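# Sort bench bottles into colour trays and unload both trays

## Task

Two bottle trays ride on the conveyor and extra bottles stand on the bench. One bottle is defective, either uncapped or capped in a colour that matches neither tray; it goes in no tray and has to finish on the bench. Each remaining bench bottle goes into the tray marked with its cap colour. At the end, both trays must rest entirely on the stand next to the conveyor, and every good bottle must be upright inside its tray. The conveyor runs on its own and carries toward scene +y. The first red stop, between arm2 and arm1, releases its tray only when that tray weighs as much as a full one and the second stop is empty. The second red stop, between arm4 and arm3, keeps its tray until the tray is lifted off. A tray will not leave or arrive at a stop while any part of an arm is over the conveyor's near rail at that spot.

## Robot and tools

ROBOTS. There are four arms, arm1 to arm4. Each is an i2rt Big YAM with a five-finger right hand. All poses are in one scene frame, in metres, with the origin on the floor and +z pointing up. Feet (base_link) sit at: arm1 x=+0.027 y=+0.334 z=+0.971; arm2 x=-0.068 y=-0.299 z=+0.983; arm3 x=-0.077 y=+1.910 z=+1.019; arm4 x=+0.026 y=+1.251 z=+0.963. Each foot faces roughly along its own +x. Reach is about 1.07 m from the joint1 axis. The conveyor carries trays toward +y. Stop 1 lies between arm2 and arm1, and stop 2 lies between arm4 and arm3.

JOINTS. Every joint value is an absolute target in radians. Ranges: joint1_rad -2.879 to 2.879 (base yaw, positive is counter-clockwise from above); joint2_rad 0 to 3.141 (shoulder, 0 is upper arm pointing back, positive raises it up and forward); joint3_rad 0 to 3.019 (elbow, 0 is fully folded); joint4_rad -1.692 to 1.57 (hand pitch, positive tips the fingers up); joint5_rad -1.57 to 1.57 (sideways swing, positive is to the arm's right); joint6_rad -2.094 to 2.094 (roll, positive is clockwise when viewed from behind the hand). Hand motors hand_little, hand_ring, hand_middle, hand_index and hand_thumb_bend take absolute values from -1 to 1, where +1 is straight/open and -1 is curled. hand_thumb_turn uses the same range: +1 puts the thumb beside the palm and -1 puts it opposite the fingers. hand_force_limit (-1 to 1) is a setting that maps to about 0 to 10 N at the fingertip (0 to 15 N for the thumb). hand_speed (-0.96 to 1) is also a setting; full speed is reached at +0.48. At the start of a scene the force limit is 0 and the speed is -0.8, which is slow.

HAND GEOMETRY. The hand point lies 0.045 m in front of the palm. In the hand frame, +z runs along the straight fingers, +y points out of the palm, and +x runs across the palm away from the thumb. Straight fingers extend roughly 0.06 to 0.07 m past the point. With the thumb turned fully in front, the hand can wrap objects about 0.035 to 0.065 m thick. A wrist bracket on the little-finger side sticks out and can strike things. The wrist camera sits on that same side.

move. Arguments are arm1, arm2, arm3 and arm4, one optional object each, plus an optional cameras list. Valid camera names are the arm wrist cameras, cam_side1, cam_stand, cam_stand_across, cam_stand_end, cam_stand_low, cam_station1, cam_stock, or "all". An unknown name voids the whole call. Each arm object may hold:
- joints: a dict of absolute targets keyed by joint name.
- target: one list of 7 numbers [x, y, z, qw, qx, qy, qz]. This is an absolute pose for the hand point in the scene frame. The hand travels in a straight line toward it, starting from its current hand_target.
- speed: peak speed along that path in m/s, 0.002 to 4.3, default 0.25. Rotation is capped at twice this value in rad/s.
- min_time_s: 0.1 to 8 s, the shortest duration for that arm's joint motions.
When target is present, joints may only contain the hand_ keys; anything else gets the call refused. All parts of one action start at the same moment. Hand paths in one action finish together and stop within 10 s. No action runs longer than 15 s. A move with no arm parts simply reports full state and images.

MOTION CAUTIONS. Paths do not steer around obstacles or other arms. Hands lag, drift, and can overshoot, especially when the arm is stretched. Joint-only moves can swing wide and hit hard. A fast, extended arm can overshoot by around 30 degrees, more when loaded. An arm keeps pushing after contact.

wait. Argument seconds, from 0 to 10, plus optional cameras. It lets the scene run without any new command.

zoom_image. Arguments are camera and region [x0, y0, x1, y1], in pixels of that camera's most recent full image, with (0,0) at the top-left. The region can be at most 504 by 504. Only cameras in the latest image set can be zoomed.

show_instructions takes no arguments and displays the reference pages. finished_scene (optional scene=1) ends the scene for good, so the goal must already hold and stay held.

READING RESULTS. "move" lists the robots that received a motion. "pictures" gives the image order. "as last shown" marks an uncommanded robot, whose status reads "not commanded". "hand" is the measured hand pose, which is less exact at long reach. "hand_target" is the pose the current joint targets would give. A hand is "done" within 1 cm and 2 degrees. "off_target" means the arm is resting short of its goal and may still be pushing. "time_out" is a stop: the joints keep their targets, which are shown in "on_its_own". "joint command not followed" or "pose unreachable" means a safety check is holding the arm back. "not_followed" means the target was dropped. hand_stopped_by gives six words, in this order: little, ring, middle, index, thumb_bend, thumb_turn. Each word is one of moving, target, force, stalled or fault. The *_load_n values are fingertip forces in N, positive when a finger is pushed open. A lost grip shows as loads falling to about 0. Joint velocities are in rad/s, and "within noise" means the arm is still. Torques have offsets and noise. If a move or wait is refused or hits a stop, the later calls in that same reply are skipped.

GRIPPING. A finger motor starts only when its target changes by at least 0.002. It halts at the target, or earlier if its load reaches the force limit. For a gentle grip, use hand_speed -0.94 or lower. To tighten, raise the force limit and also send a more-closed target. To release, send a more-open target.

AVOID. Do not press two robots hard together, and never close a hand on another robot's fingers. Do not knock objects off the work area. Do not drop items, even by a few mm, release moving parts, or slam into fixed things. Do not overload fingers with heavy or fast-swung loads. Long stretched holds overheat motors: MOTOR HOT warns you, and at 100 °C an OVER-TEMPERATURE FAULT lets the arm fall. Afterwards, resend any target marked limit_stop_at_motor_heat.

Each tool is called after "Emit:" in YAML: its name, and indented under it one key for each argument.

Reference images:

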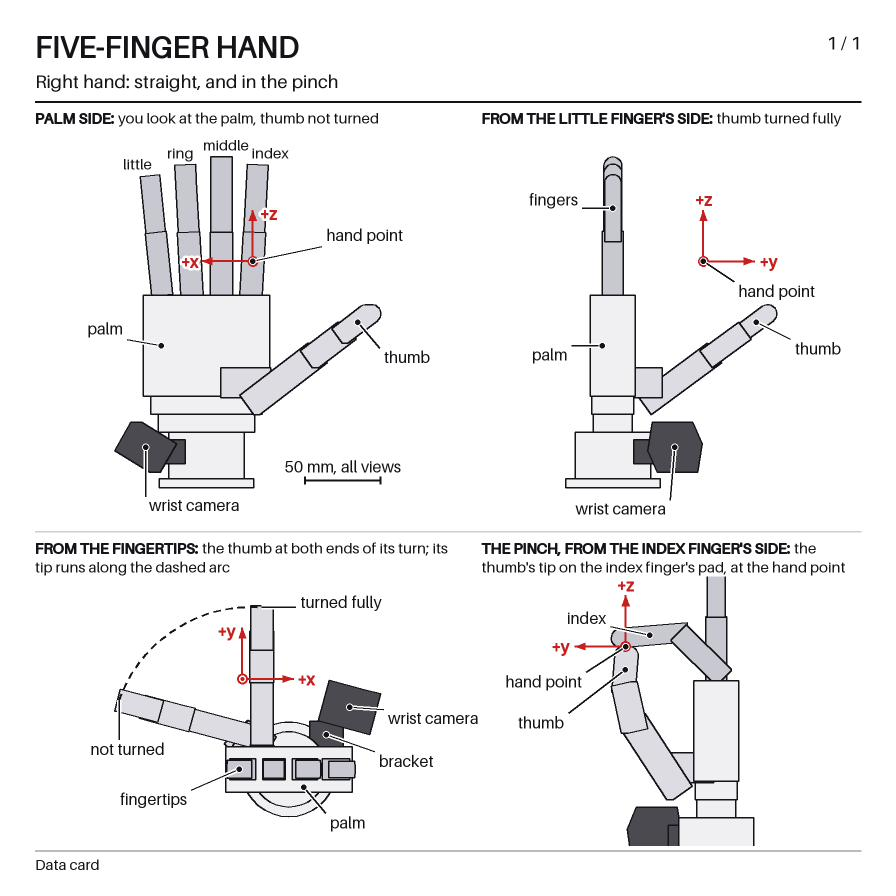

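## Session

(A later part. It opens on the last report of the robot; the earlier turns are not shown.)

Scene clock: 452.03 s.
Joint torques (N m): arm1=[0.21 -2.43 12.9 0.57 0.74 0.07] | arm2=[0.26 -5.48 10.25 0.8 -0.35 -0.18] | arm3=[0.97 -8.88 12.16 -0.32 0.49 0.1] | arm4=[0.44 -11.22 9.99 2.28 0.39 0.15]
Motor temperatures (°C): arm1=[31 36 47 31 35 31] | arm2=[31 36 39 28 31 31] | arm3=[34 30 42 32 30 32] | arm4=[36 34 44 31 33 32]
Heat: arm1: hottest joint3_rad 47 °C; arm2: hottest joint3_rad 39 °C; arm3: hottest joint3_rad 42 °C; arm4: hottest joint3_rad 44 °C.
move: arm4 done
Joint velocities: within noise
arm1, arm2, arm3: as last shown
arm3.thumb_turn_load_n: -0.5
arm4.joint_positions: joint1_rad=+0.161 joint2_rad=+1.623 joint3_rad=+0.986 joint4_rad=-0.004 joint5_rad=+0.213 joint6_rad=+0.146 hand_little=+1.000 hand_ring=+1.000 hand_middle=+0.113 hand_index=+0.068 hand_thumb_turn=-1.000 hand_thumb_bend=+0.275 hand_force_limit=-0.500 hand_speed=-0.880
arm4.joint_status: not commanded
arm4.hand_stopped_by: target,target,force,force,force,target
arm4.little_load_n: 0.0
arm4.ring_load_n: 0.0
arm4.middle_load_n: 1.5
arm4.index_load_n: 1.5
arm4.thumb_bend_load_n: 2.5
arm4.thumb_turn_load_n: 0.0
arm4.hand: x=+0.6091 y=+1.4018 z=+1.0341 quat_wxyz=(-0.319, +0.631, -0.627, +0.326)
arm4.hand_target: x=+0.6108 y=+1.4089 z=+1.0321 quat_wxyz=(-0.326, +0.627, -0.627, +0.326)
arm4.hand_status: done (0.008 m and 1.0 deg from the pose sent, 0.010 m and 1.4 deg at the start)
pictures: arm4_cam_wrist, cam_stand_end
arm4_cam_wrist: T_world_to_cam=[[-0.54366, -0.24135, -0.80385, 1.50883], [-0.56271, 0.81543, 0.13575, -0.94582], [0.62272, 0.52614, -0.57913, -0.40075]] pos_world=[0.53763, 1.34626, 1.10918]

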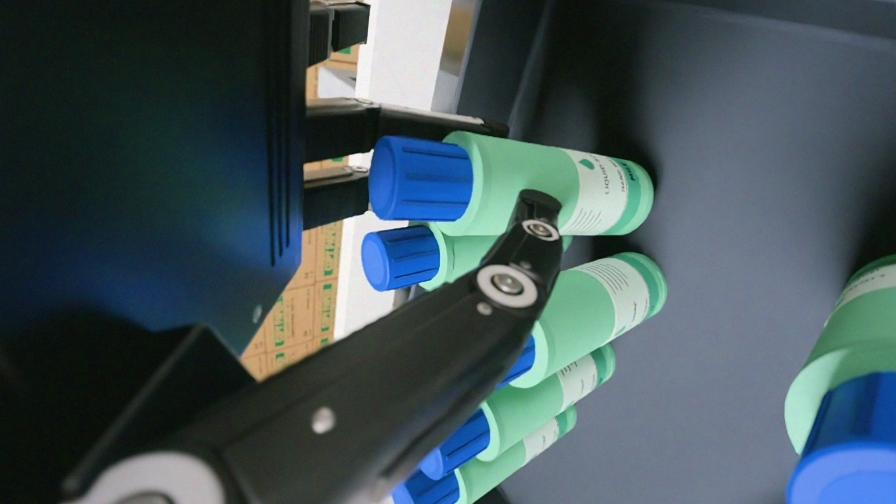

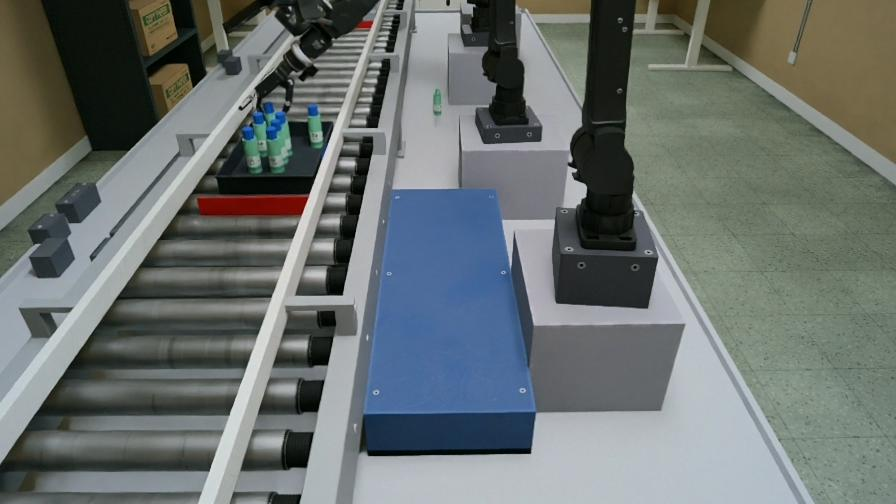

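Emit:
move:
  arm4: {"target":[0.608,1.409,1.016,0.3265,-0.6272,0.6272,-0.3265],"speed":0.025}
  cameras: ["cam_stand_end","arm4_cam_wrist"]

Emit:
zoom_image:
  camera: "cam_stand_end"
  region: [220, 60, 360, 200]

Scene clock: 453.27 s.
Joint torques (N m): arm1=[0.26 -2.43 12.9 0.57 0.74 0.07] | arm2=[0.32 -5.48 10.25 0.8 -0.35 -0.18] | arm3=[0.97 -8.88 12.16 -0.32 0.49 0.1] | arm4=[0.56 -10.7 9.39 2.17 0.38 0.12]
Motor temperatures (°C): arm1=[31 36 47 31 35 31] | arm2=[31 36 39 28 31 31] | arm3=[34 30 42 32 30 32] | arm4=[36 34 44 31 33 32]
Heat: arm1: hottest joint3_rad 47 °C; arm2: hottest joint3_rad 39 °C; arm3: hottest joint3_rad 42 °C; arm4: hottest joint3_rad 44 °C.
move: arm4 off_target
Joint velocities: within noise
arm1, arm2, arm3: as last shown
arm2.thumb_turn_load_n: 0.5
arm4.joint_positions: joint1_rad=+0.162 joint2_rad=+1.639 joint3_rad=+0.966 joint4_rad=+0.046 joint5_rad=+0.214 joint6_rad=+0.150 hand_little=+1.000 hand_ring=+1.000 hand_middle=+0.113 hand_index=+0.068 hand_thumb_turn=-1.000 hand_thumb_bend=+0.274 hand_force_limit=-0.500 hand_speed=-0.880
arm4.joint_status: not commanded
arm4.hand_stopped_by: target,target,force,force,force,target
arm4.little_load_n: 0.0
arm4.ring_load_n: 0.0
arm4.middle_load_n: 1.5
arm4.index_load_n: 1.5
arm4.thumb_bend_load_n: 2.0
arm4.thumb_turn_load_n: -0.5
arm4.hand: x=+0.6095 y=+1.4024 z=+1.0246 quat_wxyz=(-0.325, +0.627, -0.627, +0.329)
arm4.hand_target: x=+0.6078 y=+1.4090 z=+1.0161 quat_wxyz=(-0.326, +0.627, -0.627, +0.326)
arm4.hand_status: off_target (0.011 m and 0.4 deg from the pose sent, 0.020 m and 1.0 deg at the start)
pictures: arm4_cam_wrist, cam_stand_end
arm4_cam_wrist: T_world_to_cam=[[-0.53299, -0.23548, -0.81269, 1.4959], [-0.56251, 0.81611, 0.13245, -0.94248], [0.63206, 0.52774, -0.56744, -0.42678]] pos_world=[0.5369, 1.34665, 1.09836]

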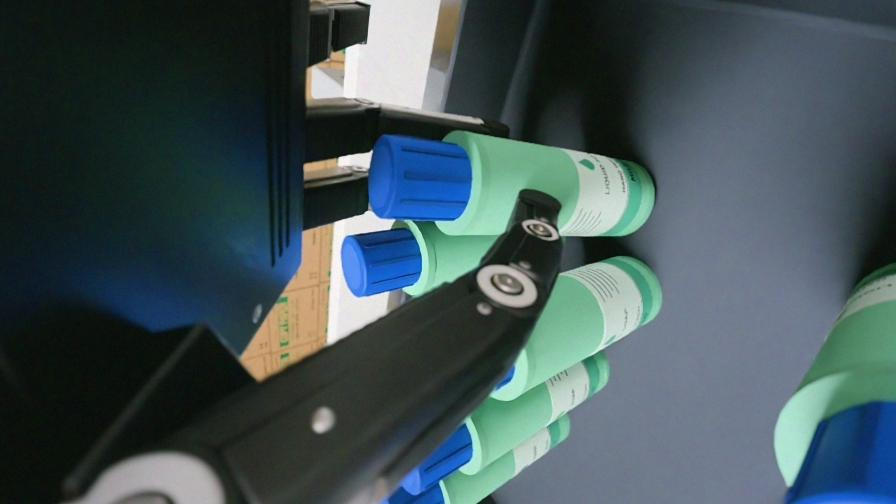

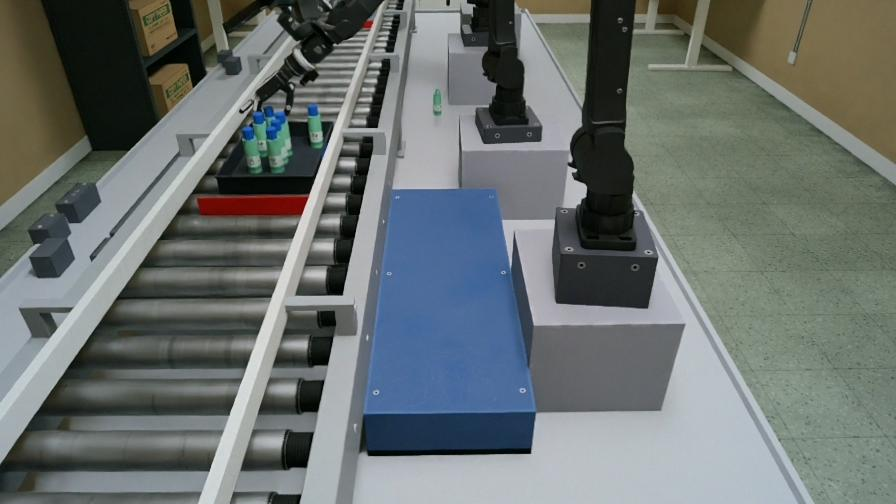

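Scaled by 3.600 from the camera's image (finer frame: 1280x720).

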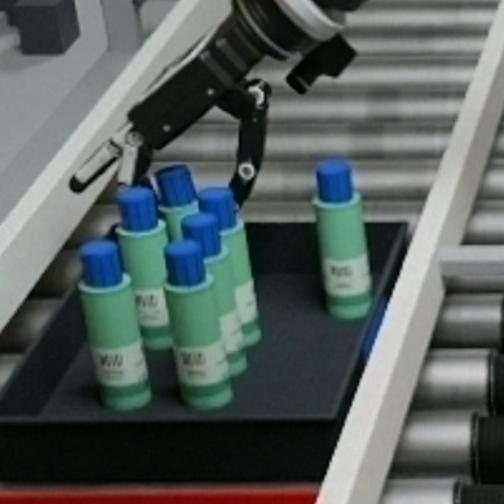

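Emit:
move:
  arm4: {"target":[0.602,1.407,1.008,0.3265,-0.6272,0.6272,-0.3265],"speed":0.025}
  cameras: ["cam_stand_end","arm4_cam_wrist"]

Emit:
zoom_image:
  camera: "cam_stand_end"
  region: [220, 60, 360, 200]

Scene clock: 454.60 s.
Joint torques (N m): arm1=[0.26 -2.37 12.89 0.55 0.74 0.07] | arm2=[0.38 -5.25 10.28 0.77 -0.35 -0.17] | arm3=[0.91 -8.82 12.18 -0.32 0.49 0.1] | arm4=[0.44 -10.58 8.5 1.88 0.35 0.1]
Motor temperatures (°C): arm1=[31 36 47 31 35 31] | arm2=[31 36 39 28 31 31] | arm3=[34 30 42 32 30 32] | arm4=[36 34 44 31 33 32]
Heat: arm1: hottest joint3_rad 47 °C; arm2: hottest joint3_rad 39 °C; arm3: hottest joint3_rad 42 °C; arm4: hottest joint3_rad 44 °C.
move: arm4 off_target
Joint velocities: within noise
arm1, arm2, arm3: as last shown
arm2.thumb_turn_load_n: 0.0
arm3.little_load_n: -0.5
arm4.joint_positions: joint1_rad=+0.162 joint2_rad=+1.639 joint3_rad=+0.949 joint4_rad=+0.082 joint5_rad=+0.214 joint6_rad=+0.152 hand_little=+1.000 hand_ring=+1.000 hand_middle=+0.113 hand_index=+0.068 hand_thumb_turn=-1.000 hand_thumb_bend=+0.274 hand_force_limit=-0.500 hand_speed=-0.880
arm4.joint_status: not commanded
arm4.hand_stopped_by: target,target,force,force,force,target
arm4.little_load_n: 0.0
arm4.ring_load_n: 0.0
arm4.middle_load_n: 1.5
arm4.index_load_n: 1.5
arm4.thumb_bend_load_n: 1.5
arm4.thumb_turn_load_n: 0.0
arm4.hand: x=+0.6091 y=+1.4024 z=+1.0229 quat_wxyz=(-0.332, +0.623, -0.625, +0.333)
arm4.hand_target: x=+0.6017 y=+1.4068 z=+1.0081 quat_wxyz=(-0.326, +0.627, -0.627, +0.326)
arm4.hand_status: off_target (0.017 m and 1.1 deg from the pose sent, 0.019 m and 0.4 deg at the start)
pictures: arm4_cam_wrist, cam_stand_end
arm4_cam_wrist: T_world_to_cam=[[-0.51869, -0.22984, -0.82349, 1.4887], [-0.56408, 0.8158, 0.1276, -0.93618], [0.64248, 0.5307, -0.5528, -0.45288]] pos_world=[0.53506, 1.34624, 1.09503]

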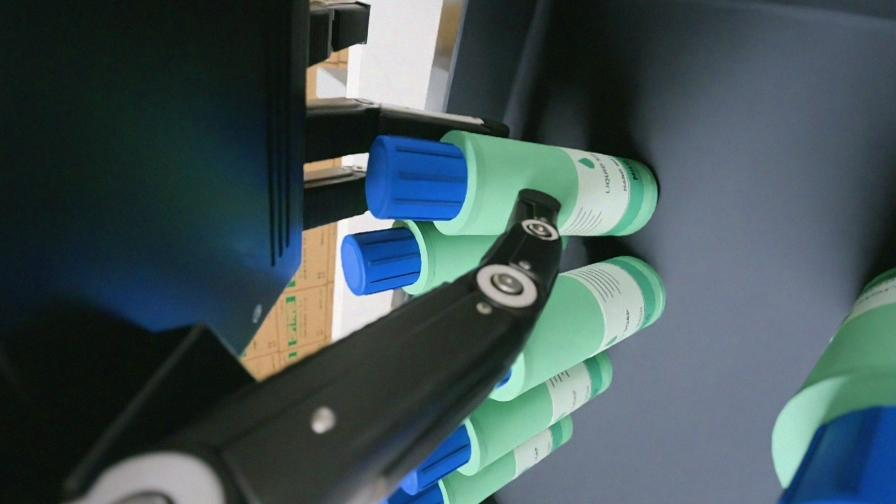

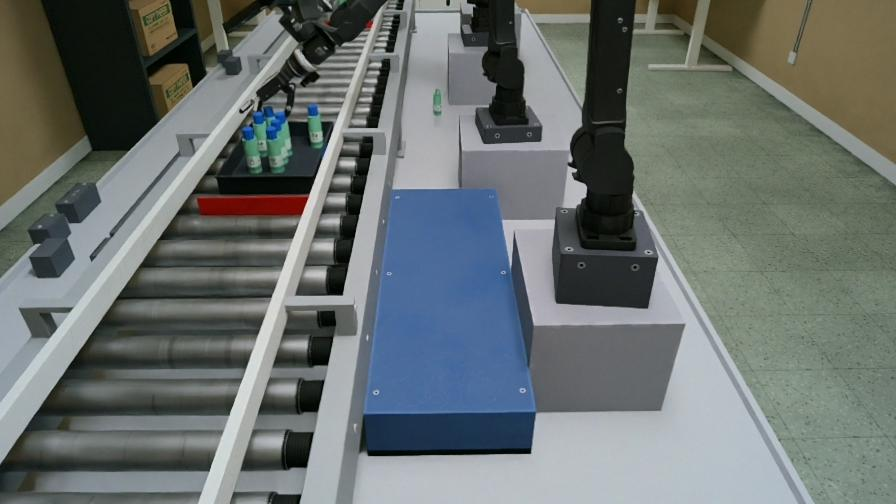

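Scaled by 3.600 from the camera's image (finer frame: 1280x720).

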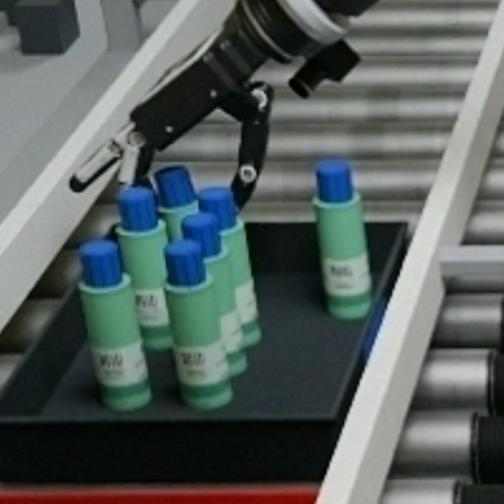

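Emit:
move:
  arm4: {"target":[0.604,1.408,1.016,0.3695,-0.6029,0.6029,-0.3695],"speed":0.04}
  cameras: ["cam_stand_end","arm4_cam_wrist"]

Emit:
zoom_image:
  camera: "cam_stand_end"
  region: [220, 60, 360, 200]

Scene clock: 457.20 s.
Joint torques (N m): arm1=[0.21 -2.37 12.9 0.55 0.73 0.08] | arm2=[0.32 -5.42 10.26 0.79 -0.35 -0.17] | arm3=[0.91 -8.94 12.18 -0.31 0.49 0.1] | arm4=[0.56 -10.87 8.66 2.22 0.37 -0.12]
Motor temperatures (°C): arm1=[31 36 47 31 35 31] | arm2=[31 36 39 28 31 31] | arm3=[34 30 43 32 30 32] | arm4=[36 34 43 31 33 32]
Heat: arm1: hottest joint3_rad 47 °C; arm2: hottest joint3_rad 39 °C; arm3: hottest joint3_rad 43 °C; arm4: hottest joint3_rad 43 °C.
move: arm4 done
Joint velocities: within noise
arm1, arm2, arm3: as last shown
arm1.little_load_n: -0.5
arm3.little_load_n: 0.0
arm4.joint_positions: joint1_rad=+0.175 joint2_rad=+1.639 joint3_rad=+0.856 joint4_rad=+0.290 joint5_rad=+0.246 joint6_rad=+0.148 hand_little=+1.000 hand_ring=+1.000 hand_middle=+0.113 hand_index=+0.068 hand_thumb_turn=-1.000 hand_thumb_bend=+0.274 hand_force_limit=-0.500 hand_speed=-0.880
arm4.joint_status: not commanded
arm4.hand_stopped_by: target,target,force,force,force,target
arm4.little_load_n: 0.0
arm4.ring_load_n: -0.5
arm4.middle_load_n: 1.0
arm4.index_load_n: 1.0
arm4.thumb_bend_load_n: 1.5
arm4.thumb_turn_load_n: 0.0
arm4.hand: x=+0.6068 y=+1.4031 z=+1.0202 quat_wxyz=(-0.369, +0.597, -0.610, +0.367)
arm4.hand_target: x=+0.6040 y=+1.4080 z=+1.0160 quat_wxyz=(-0.369, +0.603, -0.603, +0.369)
arm4.hand_status: done (0.007 m and 1.1 deg from the pose sent, 0.010 m and 6.9 deg at the start)
pictures: arm4_cam_wrist, cam_stand_end
arm4_cam_wrist: T_world_to_cam=[[-0.42244, -0.2153, -0.88045, 1.46478], [-0.56611, 0.82128, 0.07079, -0.88619], [0.70786, 0.52833, -0.46883, -0.57531]] pos_world=[0.52435, 1.34714, 1.08268]

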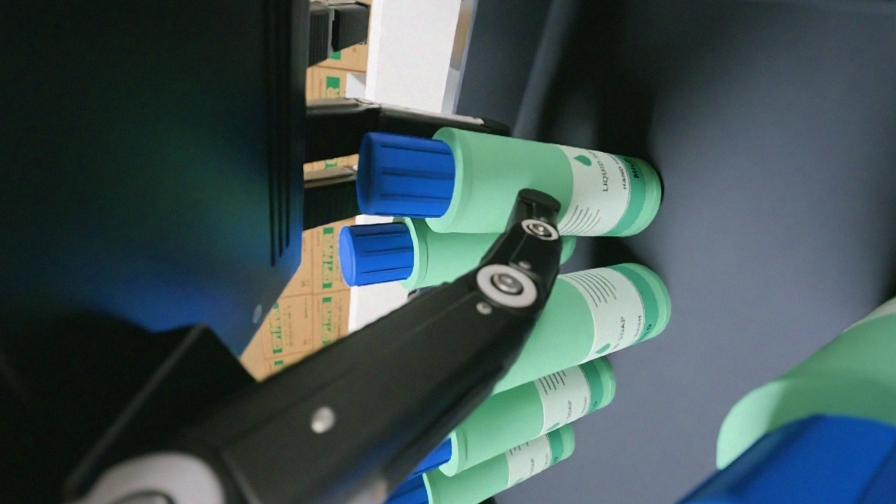

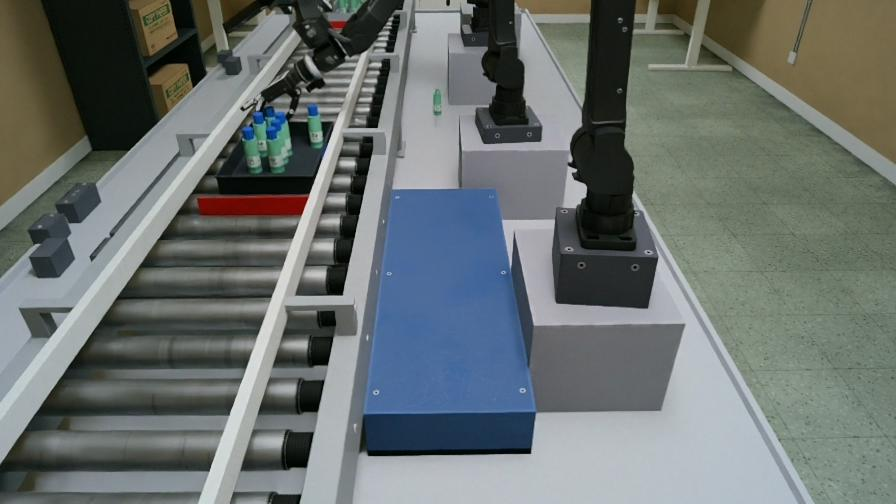

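Scaled by 3.600 from the camera's image (finer frame: 1280x720).

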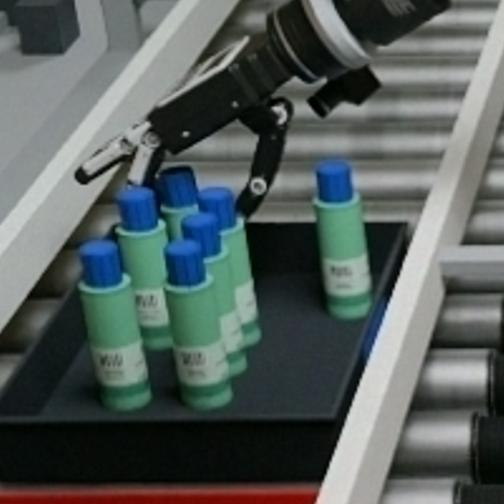

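Emit:
move:
  arm4: {"target":[0.602,1.408,1.012,0.3887,-0.5907,0.5907,-0.3887],"speed":0.03}

Emit:
move:
  arm4: {"joints":{"hand_speed":-0.92,"hand_index":0.12,"hand_middle":0.15,"hand_thumb_bend":0.32}}
  cameras: ["cam_stand_end","arm4_cam_wrist"]

Emit:
zoom_image:
  camera: "cam_stand_end"
  region: [220, 60, 360, 200]

Scene clock: 459.37 s.
Joint torques (N m): arm1=[0.26 -2.43 12.9 0.55 0.74 0.08] | arm2=[0.44 -5.3 10.28 0.76 -0.36 -0.18] | arm3=[0.91 -8.88 12.16 -0.31 0.49 0.1] | arm4=[0.5 -9.88 8.46 2.33 0.36 -0.13]
Motor temperatures (°C): arm1=[31 35 48 31 35 31] | arm2=[31 36 39 28 31 31] | arm3=[34 30 43 32 30 32] | arm4=[36 34 43 31 33 32]
Heat: arm1: hottest joint3_rad 48 °C; arm2: hottest joint3_rad 39 °C; arm3: hottest joint3_rad 43 °C; arm4: hottest joint3_rad 43 °C.
move: arm4 done
Joint velocities: within noise
arm1, arm2, arm3: as last shown
arm1.little_load_n: 0.0
arm3.index_load_n: -0.5
arm4.joint_positions: joint1_rad=+0.182 joint2_rad=+1.646 joint3_rad=+0.805 joint4_rad=+0.417 joint5_rad=+0.261 joint6_rad=+0.133 hand_little=+1.000 hand_ring=+1.000 hand_middle=+0.113 hand_index=+0.068 hand_thumb_turn=-1.000 hand_thumb_bend=+0.274 hand_force_limit=-0.500 hand_speed=-0.880
arm4.joint_status: not commanded
arm4.hand_stopped_by: target,target,force,force,force,target
arm4.little_load_n: 0.0
arm4.ring_load_n: 0.0
arm4.middle_load_n: 1.0
arm4.index_load_n: 1.0
arm4.thumb_bend_load_n: 1.5
arm4.thumb_turn_load_n: 0.0
arm4.hand: x=+0.6045 y=+1.4029 z=+1.0193 quat_wxyz=(-0.390, +0.584, -0.597, +0.387)
arm4.hand_target: x=+0.6020 y=+1.4078 z=+1.0122 quat_wxyz=(-0.389, +0.591, -0.591, +0.389)
arm4.hand_status: done (0.009 m and 1.0 deg from the pose sent, 0.011 m and 4.1 deg at the start)
pictures: none

Scene clock: 460.27 s.
Joint torques (N m): arm1=[0.21 -2.43 12.9 0.55 0.74 0.08] | arm2=[0.56 -5.3 10.24 0.79 -0.36 -0.18] | arm3=[0.97 -8.88 12.18 -0.32 0.5 0.1] | arm4=[0.56 -9.99 8.47 2.35 0.36 -0.12]
Motor temperatures (°C): arm1=[31 35 48 31 35 31] | arm2=[31 36 39 28 31 31] | arm3=[34 30 43 32 30 32] | arm4=[36 34 43 31 33 32]
Heat: arm1: hottest joint3_rad 48 °C; arm2: hottest joint3_rad 39 °C; arm3: hottest joint3_rad 43 °C; arm4: hottest joint3_rad 43 °C.
move: arm4 done
Joint velocities: within noise
arm1, arm2, arm3: as last shown
arm3.index_load_n: 0.0
arm3.thumb_turn_load_n: 0.0
arm4.joint_positions: joint1_rad=+0.182 joint2_rad=+1.646 joint3_rad=+0.805 joint4_rad=+0.417 joint5_rad=+0.261 joint6_rad=+0.133 hand_little=+1.000 hand_ring=+1.000 hand_middle=+0.150 hand_index=+0.120 hand_thumb_turn=-1.000 hand_thumb_bend=+0.320 hand_force_limit=-0.500 hand_speed=-0.920
arm4.joint_status: all done
arm4.hand_stopped_by: target,target,target,target,target,target
arm4.little_load_n: 0.0
arm4.ring_load_n: 0.0
arm4.middle_load_n: 0.0
arm4.index_load_n: 0.0
arm4.thumb_bend_load_n: 0.0
arm4.thumb_turn_load_n: 0.0
arm4.hand: x=+0.6042 y=+1.4031 z=+1.0189 quat_wxyz=(-0.389, +0.585, -0.597, +0.387)
arm4.hand_target: x=+0.6018 y=+1.4080 z=+1.0122 quat_wxyz=(-0.389, +0.591, -0.591, +0.389)
arm4.hand_status: not commanded
pictures: arm4_cam_wrist, cam_stand_end
arm4_cam_wrist: T_world_to_cam=[[-0.36172, -0.21655, -0.90679, 1.45441], [-0.57033, 0.82081, 0.03148, -0.84433], [0.73749, 0.52855, -0.42041, -0.64164]] pos_world=[0.51774, 1.34714, 1.07568]

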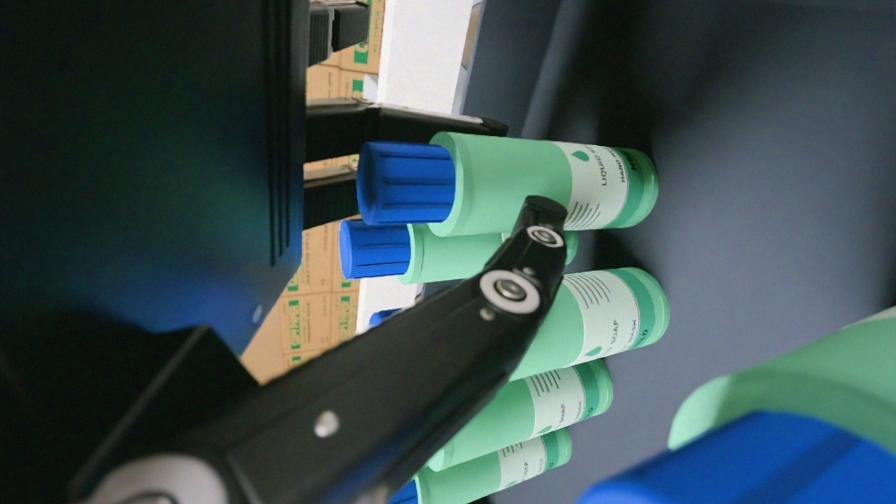

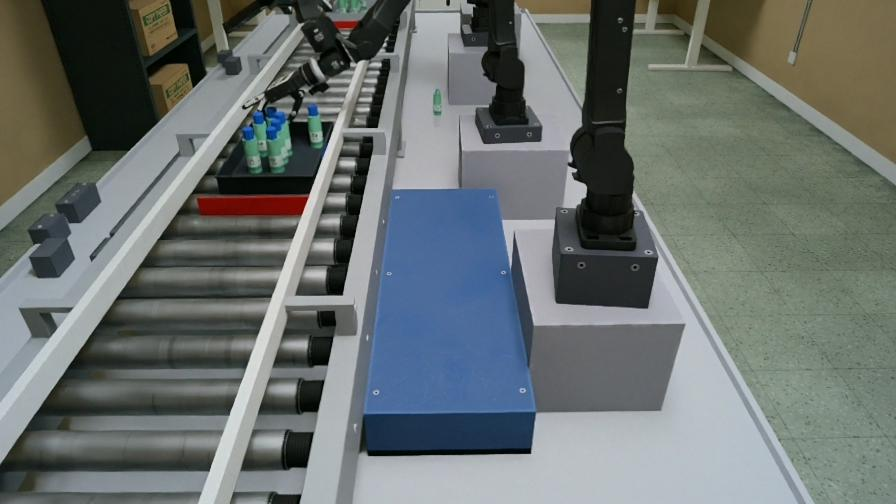

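Scaled by 3.600 from the camera's image (finer frame: 1280x720).

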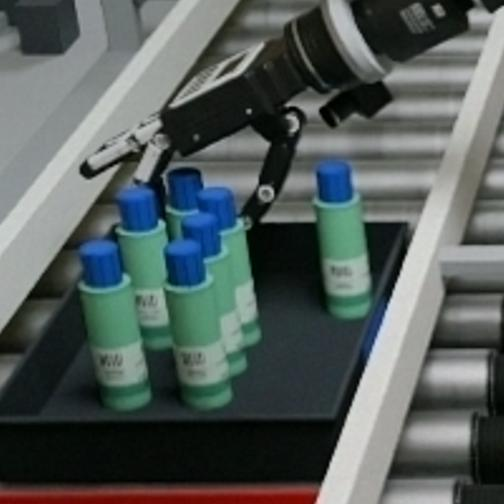

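Emit:
move:
  arm4: {"joints":{"hand_speed":-0.75,"hand_index":0.5,"hand_middle":0.5,"hand_thumb_bend":0.62}}

Emit:
move:
  arm4: {"target":[0.612,1.408,1.06,0.3887,-0.5907,0.5907,-0.3887],"speed":0.06}

Emit:
move:
  arm4: {"target":[0.612,1.408,1.15,0.3887,-0.5907,0.5907,-0.3887],"speed":0.1}
  cameras: ["cam_stand","cam_stand_end","cam_stand_across"]

Emit:
zoom_image:
  camera: "cam_stand"
  region: [200, 330, 400, 450]

Emit:
zoom_image:
  camera: "cam_stand_end"
  region: [220, 60, 360, 200]

Scene clock: 462.00 s.
Joint torques (N m): arm1=[0.26 -2.37 12.89 0.57 0.74 0.07] | arm2=[0.32 -5.42 10.24 0.8 -0.35 -0.17] | arm3=[0.85 -8.88 12.16 -0.31 0.5 0.1] | arm4=[0.56 -9.99 8.46 2.33 0.35 -0.12]
Motor temperatures (°C): arm1=[31 35 48 31 35 31] | arm2=[31 36 39 28 31 31] | arm3=[34 30 43 32 30 32] | arm4=[36 34 43 31 33 32]
Heat: arm1: hottest joint3_rad 48 °C; arm2: hottest joint3_rad 39 °C; arm3: hottest joint3_rad 43 °C; arm4: hottest joint3_rad 43 °C.
move: arm4 done
Joint velocities: within noise
arm1, arm2, arm3: as last shown
arm4.joint_positions: joint1_rad=+0.182 joint2_rad=+1.646 joint3_rad=+0.805 joint4_rad=+0.417 joint5_rad=+0.261 joint6_rad=+0.133 hand_little=+1.000 hand_ring=+1.000 hand_middle=+0.500 hand_index=+0.500 hand_thumb_turn=-1.000 hand_thumb_bend=+0.620 hand_force_limit=-0.500 hand_speed=-0.750
arm4.joint_status: all done
arm4.hand_stopped_by: target,target,target,target,target,target
arm4.little_load_n: 0.0
arm4.ring_load_n: 0.0
arm4.middle_load_n: -0.5
arm4.index_load_n: 0.5
arm4.thumb_bend_load_n: 0.0
arm4.thumb_turn_load_n: 0.0
arm4.hand: x=+0.6042 y=+1.4031 z=+1.0189 quat_wxyz=(-0.389, +0.585, -0.597, +0.387)
arm4.hand_target: x=+0.6018 y=+1.4080 z=+1.0122 quat_wxyz=(-0.389, +0.591, -0.591, +0.388)
arm4.hand_status: not commanded
pictures: none

Scene clock: 463.40 s.
Joint torques (N m): arm1=[0.26 -2.37 12.89 0.57 0.74 0.08] | arm2=[0.21 -5.48 10.26 0.77 -0.35 -0.18] | arm3=[0.91 -8.94 12.16 -0.32 0.49 0.1] | arm4=[0.15 -11.58 13.63 1.13 0.11 -0.12]
Motor temperatures (°C): arm1=[31 35 48 31 35 31] | arm2=[31 36 39 28 31 31] | arm3=[34 30 43 32 30 32] | arm4=[36 34 43 31 33 32]
Heat: arm1: hottest joint3_rad 48 °C; arm2: hottest joint3_rad 39 °C; arm3: hottest joint3_rad 43 °C; arm4: hottest joint3_rad 43 °C.
move: arm4 off_target
Joint velocities: within noise
arm1.joint_positions: joint1_rad=+1.254 joint2_rad=+0.889 joint3_rad=+0.695 joint4_rad=-1.039 joint5_rad=+0.923 joint6_rad=+1.112 hand_little=+1.000 hand_ring=+1.000 hand_middle=+1.000 hand_index=+1.000 hand_thumb_turn=-1.000 hand_thumb_bend=+1.000 hand_force_limit=+0.000 hand_speed=-0.850
arm1.joint_status: not commanded
arm1.hand_stopped_by: target,target,target,target,target,target
arm1.little_load_n: 0.0
arm1.ring_load_n: 0.0
arm1.middle_load_n: 0.0
arm1.index_load_n: 0.0
arm1.thumb_bend_load_n: 0.0
arm1.thumb_turn_load_n: 0.0
arm1.hand: x=+0.2176 y=+0.5859 z=+1.1316 quat_wxyz=(-0.313, +0.635, -0.623, +0.333)
arm1.hand_target: x=+0.2198 y=+0.5994 z=+1.1500 quat_wxyz=(-0.327, +0.627, -0.627, +0.326)
arm1.hand_status: not commanded
arm2.joint_positions: joint1_rad=-0.688 joint2_rad=+0.903 joint3_rad=+0.532 joint4_rad=-0.432 joint5_rad=-0.661 joint6_rad=-0.557 hand_little=+1.000 hand_ring=+1.000 hand_middle=+0.500 hand_index=+0.500 hand_thumb_turn=-1.000 hand_thumb_bend=+0.900 hand_force_limit=+0.000 hand_speed=+0.300
arm2.joint_status: not commanded
arm2.hand_stopped_by: target,target,target,target,target,target
arm2.little_load_n: 0.0
arm2.ring_load_n: 0.0
arm2.middle_load_n: 0.0
arm2.index_load_n: 0.0
arm2.thumb_bend_load_n: 0.0
arm2.thumb_turn_load_n: 0.0
arm2.hand: x=+0.2239 y=-0.4516 z=+1.1021 quat_wxyz=(-0.328, +0.626, -0.627, +0.328)
arm2.hand_target: x=+0.2201 y=-0.4499 z=+1.0999 quat_wxyz=(-0.326, +0.627, -0.627, +0.326)
arm2.hand_status: not commanded
arm3.joint_positions: joint1_rad=+0.110 joint2_rad=+1.586 joint3_rad=+1.551 joint4_rad=-1.502 joint5_rad=+1.148 joint6_rad=+1.529 hand_little=+1.000 hand_ring=+1.000 hand_middle=+1.000 hand_index=+1.000 hand_thumb_turn=+1.000 hand_thumb_bend=+1.000 hand_force_limit=+0.000 hand_speed=-0.800
arm3.joint_status: not commanded
arm3.hand_stopped_by: target,target,target,target,target,target
arm3.little_load_n: -0.5
arm3.ring_load_n: 0.0
arm3.middle_load_n: 0.0
arm3.index_load_n: 0.0
arm3.thumb_bend_load_n: 0.0
arm3.thumb_turn_load_n: 0.0
arm3.hand: x=+0.4388 y=+1.7530 z=+1.2966 quat_wxyz=(+0.004, +0.011, -0.842, +0.539)
arm3.hand_target: x=+0.4496 y=+1.7500 z=+1.3000 quat_wxyz=(-0.001, +0.000, -0.843, +0.537)
arm3.hand_status: not commanded
arm4.joint_positions: joint1_rad=+0.182 joint2_rad=+1.584 joint3_rad=+0.819 joint4_rad=+0.301 joint5_rad=+0.261 joint6_rad=+0.130 hand_little=+1.000 hand_ring=+1.000 hand_middle=+0.500 hand_index=+0.500 hand_thumb_turn=-1.000 hand_thumb_bend=+0.620 hand_force_limit=-0.500 hand_speed=-0.750
arm4.joint_status: not commanded
arm4.hand_stopped_by: target,target,target,target,target,target
arm4.little_load_n: 0.0
arm4.ring_load_n: -0.5
arm4.middle_load_n: 0.0
arm4.index_load_n: 0.0
arm4.thumb_bend_load_n: 0.0
arm4.thumb_turn_load_n: 0.0
arm4.hand: x=+0.5957 y=+1.4006 z=+1.0358 quat_wxyz=(-0.374, +0.595, -0.601, +0.380)
arm4.hand_target: x=+0.6109 y=+1.4079 z=+1.0604 quat_wxyz=(-0.389, +0.590, -0.591, +0.389)
arm4.hand_status: off_target (0.030 m and 2.3 deg from the pose sent, 0.042 m and 1.0 deg at the start)
pictures: none

Scene clock: 465.03 s.
Joint torques (N m): arm1=[0.21 -2.37 12.9 0.57 0.74 0.07] | arm2=[0.32 -5.3 10.26 0.76 -0.35 -0.18] | arm3=[0.85 -8.82 12.16 -0.32 0.49 0.1] | arm4=[-0.03 -10.46 15.57 1.14 0.08 -0.12]
Motor temperatures (°C): arm1=[31 35 48 31 35 31] | arm2=[31 36 39 28 31 31] | arm3=[34 30 43 32 30 32] | arm4=[36 34 44 31 33 32]
Heat: arm1: hottest joint3_rad 48 °C; arm2: hottest joint3_rad 39 °C; arm3: hottest joint3_rad 43 °C; arm4: hottest joint3_rad 44 °C.
move: arm4 off_target
Joint velocities: within noise
arm1, arm2, arm3: as last shown
arm3.little_load_n: 0.0
arm3.thumb_turn_load_n: -0.5
arm4.joint_positions: joint1_rad=+0.182 joint2_rad=+1.436 joint3_rad=+0.934 joint4_rad=+0.038 joint5_rad=+0.261 joint6_rad=+0.130 hand_little=+1.000 hand_ring=+1.000 hand_middle=+0.500 hand_index=+0.500 hand_thumb_turn=-1.000 hand_thumb_bend=+0.620 hand_force_limit=-0.500 hand_speed=-0.750
arm4.joint_status: not commanded
arm4.hand_stopped_by: target,target,target,target,target,target
arm4.little_load_n: 0.0
arm4.ring_load_n: 0.0
arm4.middle_load_n: 0.0
arm4.index_load_n: 0.0
arm4.thumb_bend_load_n: 0.0
arm4.thumb_turn_load_n: 0.0
arm4.hand: x=+0.5982 y=+1.4016 z=+1.1231 quat_wxyz=(-0.374, +0.595, -0.601, +0.380)
arm4.hand_target: x=+0.6108 y=+1.4078 z=+1.1502 quat_wxyz=(-0.389, +0.591, -0.591, +0.389)
arm4.hand_status: off_target (0.031 m and 2.3 deg from the pose sent, 0.116 m and 2.3 deg at the start)
pictures: cam_stand, cam_stand_across, cam_stand_end

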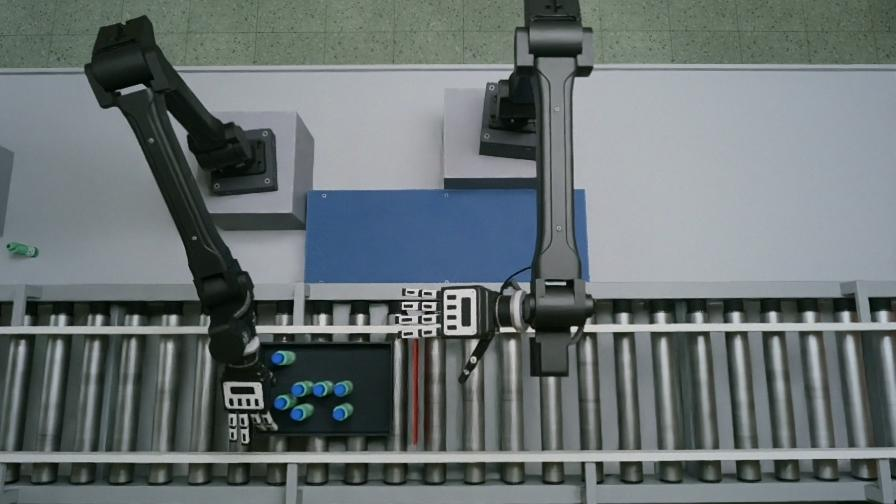

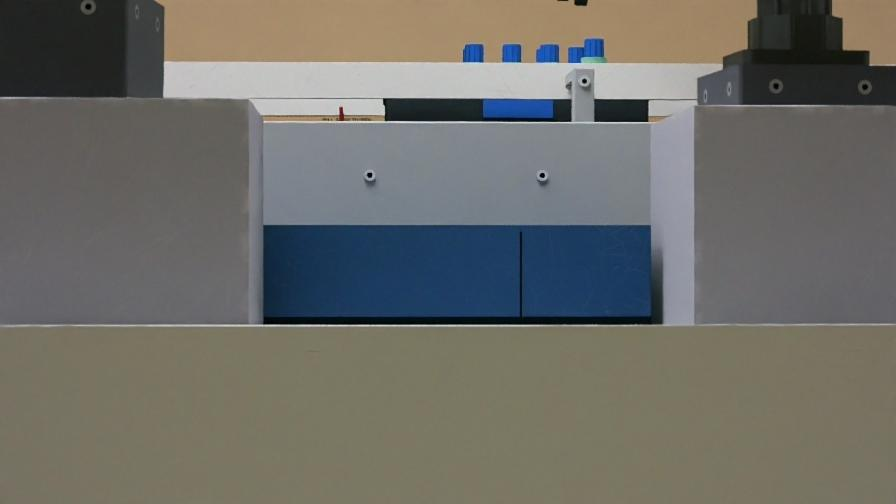

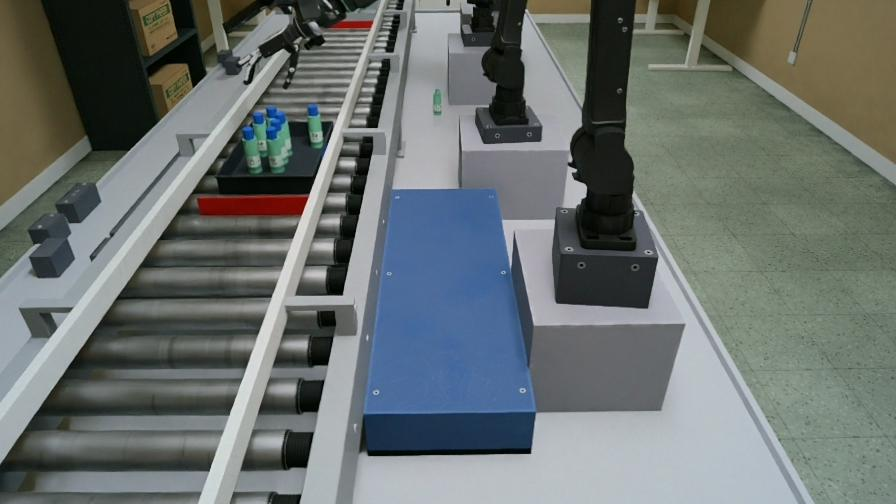

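Scaled by 2.520 from the camera's image (finer frame: 1280x720).

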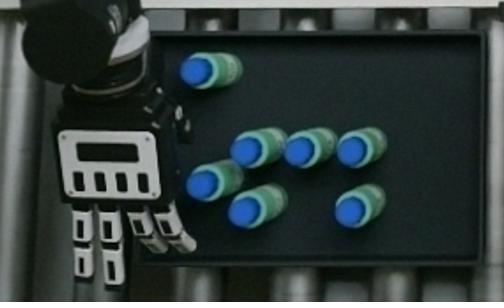

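Scaled by 3.600 from the camera's image (finer frame: 1280x720).

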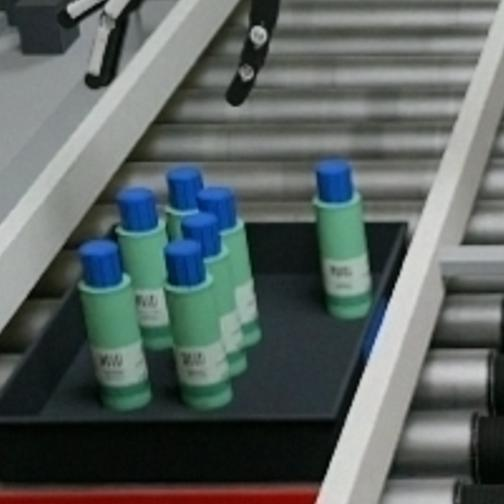

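Emit:
move:
  cameras: ["cam_stand_low","cam_stand_across","arm4_cam_wrist"]

Emit:
zoom_image:
  camera: "cam_stand_across"
  region: [360, 80, 700, 140]

Emit:
zoom_image:
  camera: "arm4_cam_wrist"
  region: [480, 0, 896, 300]

Scene clock: 465.70 s.
Joint torques (N m): arm1=[0.26 -2.37 12.89 0.57 0.74 0.07] | arm2=[0.38 -5.42 10.29 0.8 -0.37 -0.18] | arm3=[0.85 -8.88 12.15 -0.31 0.49 0.1] | arm4=[-0.03 -10.46 15.58 1.14 0.08 -0.12]
Motor temperatures (°C): arm1=[31 35 48 31 35 31] | arm2=[31 36 39 28 31 31] | arm3=[34 30 43 32 30 32] | arm4=[36 34 44 31 33 32]
Heat: arm1: hottest joint3_rad 48 °C; arm2: hottest joint3_rad 39 °C; arm3: hottest joint3_rad 43 °C; arm4: hottest joint3_rad 44 °C.
Joint velocities: within noise
arm1.joint_positions: joint1_rad=+1.254 joint2_rad=+0.889 joint3_rad=+0.695 joint4_rad=-1.039 joint5_rad=+0.923 joint6_rad=+1.112 hand_little=+1.000 hand_ring=+1.000 hand_middle=+1.000 hand_index=+1.000 hand_thumb_turn=-1.000 hand_thumb_bend=+1.000 hand_force_limit=+0.000 hand_speed=-0.850
arm1.joint_status: not commanded
arm1.hand_stopped_by: target,target,target,target,target,target
arm1.little_load_n: 0.0
arm1.ring_load_n: 0.0
arm1.middle_load_n: 0.0
arm1.index_load_n: 0.0
arm1.thumb_bend_load_n: 0.0
arm1.thumb_turn_load_n: 0.0
arm1.hand: x=+0.2176 y=+0.5859 z=+1.1316 quat_wxyz=(-0.313, +0.635, -0.623, +0.333) (m; scene frame)
arm1.hand_target: x=+0.2198 y=+0.5994 z=+1.1500 quat_wxyz=(-0.327, +0.627, -0.627, +0.326) (m; scene frame)
arm1.hand_status: not commanded
arm2.joint_positions: joint1_rad=-0.688 joint2_rad=+0.903 joint3_rad=+0.532 joint4_rad=-0.432 joint5_rad=-0.661 joint6_rad=-0.557 hand_little=+1.000 hand_ring=+1.000 hand_middle=+0.500 hand_index=+0.500 hand_thumb_turn=-1.000 hand_thumb_bend=+0.900 hand_force_limit=+0.000 hand_speed=+0.300
arm2.joint_status: not commanded
arm2.hand_stopped_by: target,target,target,target,target,target
arm2.little_load_n: 0.0
arm2.ring_load_n: 0.0
arm2.middle_load_n: 0.0
arm2.index_load_n: 0.0
arm2.thumb_bend_load_n: 0.0
arm2.thumb_turn_load_n: 0.0
arm2.hand: x=+0.2239 y=-0.4516 z=+1.1021 quat_wxyz=(-0.328, +0.626, -0.627, +0.328) (m; scene frame)
arm2.hand_target: x=+0.2201 y=-0.4499 z=+1.0999 quat_wxyz=(-0.326, +0.627, -0.627, +0.326) (m; scene frame)
arm2.hand_status: not commanded
arm3.joint_positions: joint1_rad=+0.110 joint2_rad=+1.586 joint3_rad=+1.551 joint4_rad=-1.502 joint5_rad=+1.148 joint6_rad=+1.529 hand_little=+1.000 hand_ring=+1.000 hand_middle=+1.000 hand_index=+1.000 hand_thumb_turn=+1.000 hand_thumb_bend=+1.000 hand_force_limit=+0.000 hand_speed=-0.800
arm3.joint_status: not commanded
arm3.hand_stopped_by: target,target,target,target,target,target
arm3.little_load_n: 0.0
arm3.ring_load_n: 0.0
arm3.middle_load_n: 0.0
arm3.index_load_n: 0.0
arm3.thumb_bend_load_n: 0.0
arm3.thumb_turn_load_n: 0.0
arm3.hand: x=+0.4388 y=+1.7530 z=+1.2966 quat_wxyz=(+0.004, +0.011, -0.842, +0.539) (m; scene frame)
arm3.hand_target: x=+0.4496 y=+1.7500 z=+1.3000 quat_wxyz=(-0.001, +0.000, -0.843, +0.537) (m; scene frame)
arm3.hand_status: not commanded
arm4.joint_positions: joint1_rad=+0.182 joint2_rad=+1.436 joint3_rad=+0.934 joint4_rad=+0.038 joint5_rad=+0.261 joint6_rad=+0.130 hand_little=+1.000 hand_ring=+1.000 hand_middle=+0.500 hand_index=+0.500 hand_thumb_turn=-1.000 hand_thumb_bend=+0.620 hand_force_limit=-0.500 hand_speed=-0.750
arm4.joint_status: not commanded
arm4.hand_stopped_by: target,target,target,target,target,target
arm4.little_load_n: 0.0
arm4.ring_load_n: 0.0
arm4.middle_load_n: 0.0
arm4.index_load_n: 0.0
arm4.thumb_bend_load_n: 0.0
arm4.thumb_turn_load_n: 0.0
arm4.hand: x=+0.5982 y=+1.4016 z=+1.1231 quat_wxyz=(-0.374, +0.595, -0.601, +0.380) (m; scene frame)
arm4.hand_target: x=+0.6108 y=+1.4078 z=+1.1502 quat_wxyz=(-0.389, +0.591, -0.591, +0.389) (m; scene frame)
arm4.hand_status: off_target (0.031 m and 2.3 deg from the pose sent, 0.116 m and 2.3 deg at the start)
pictures: arm4_cam_wrist, cam_stand_across, cam_stand_low
camera_calibration:
arm4_cam_wrist: T_world_to_cam=[[-0.39536, -0.22919, -0.88947, 1.56483], [-0.56984, 0.82069, 0.04182, -0.8615], [0.7204, 0.52339, -0.45507, -0.5363]] pos_world=[0.5141, 1.34636, 1.18385]

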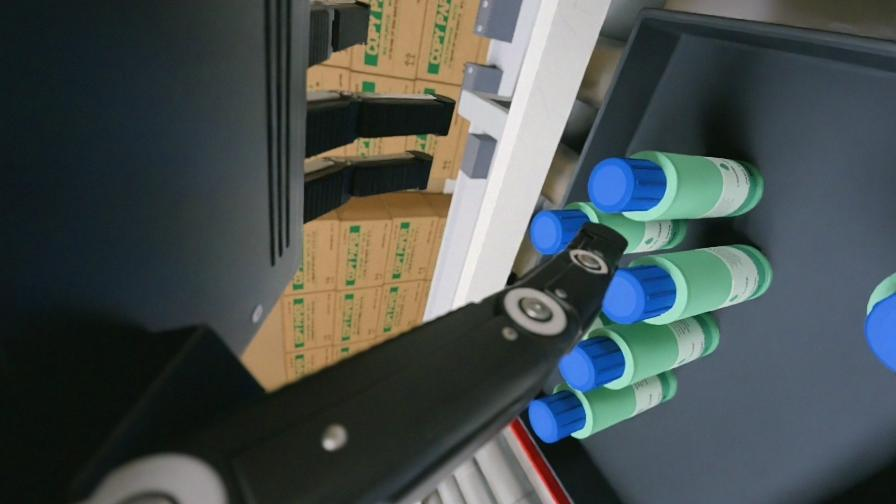

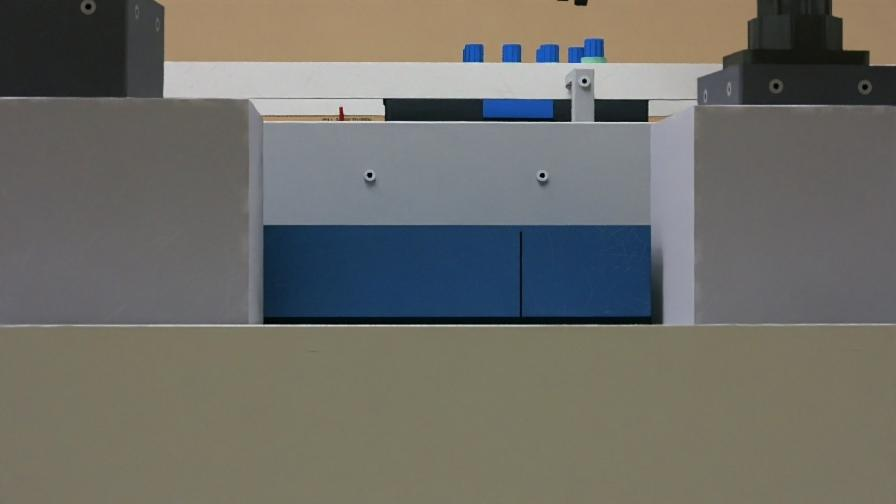

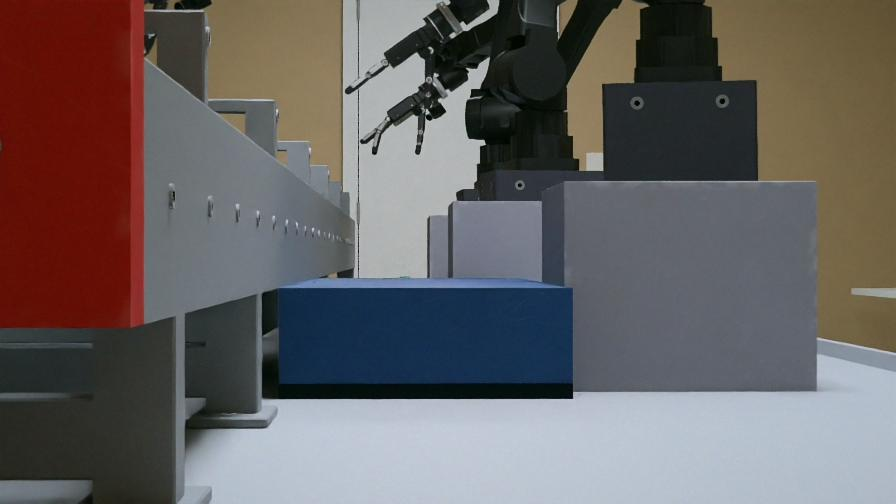

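Scaled by 1.482 from the camera's image (finer frame: 1280x720).

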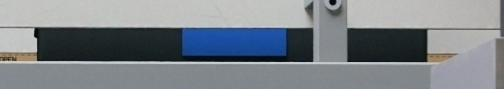

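Scaled by 1.212 from the camera's image (finer frame: 1280x720).

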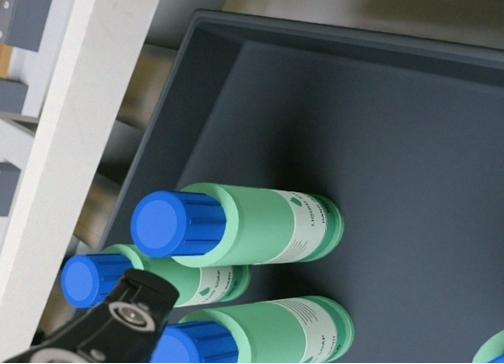

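Emit:
zoom_image:
  camera: "cam_stand_across"
  region: [370, 85, 430, 130]

Emit:
zoom_image:
  camera: "cam_stand_across"
  region: [610, 85, 670, 130]

Scaled by 8.400 from the camera's image (finer frame: 1280x720).

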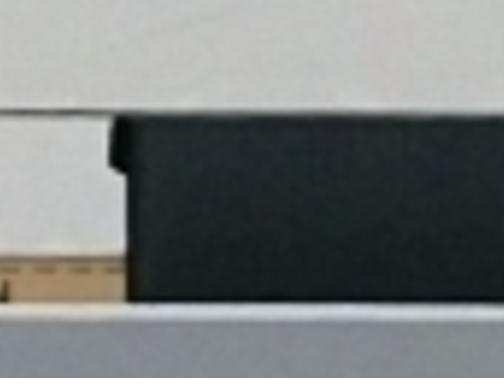

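Scaled by 8.400 from the camera's image (finer frame: 1280x720).

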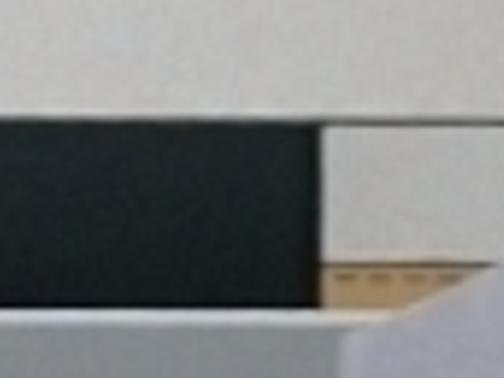

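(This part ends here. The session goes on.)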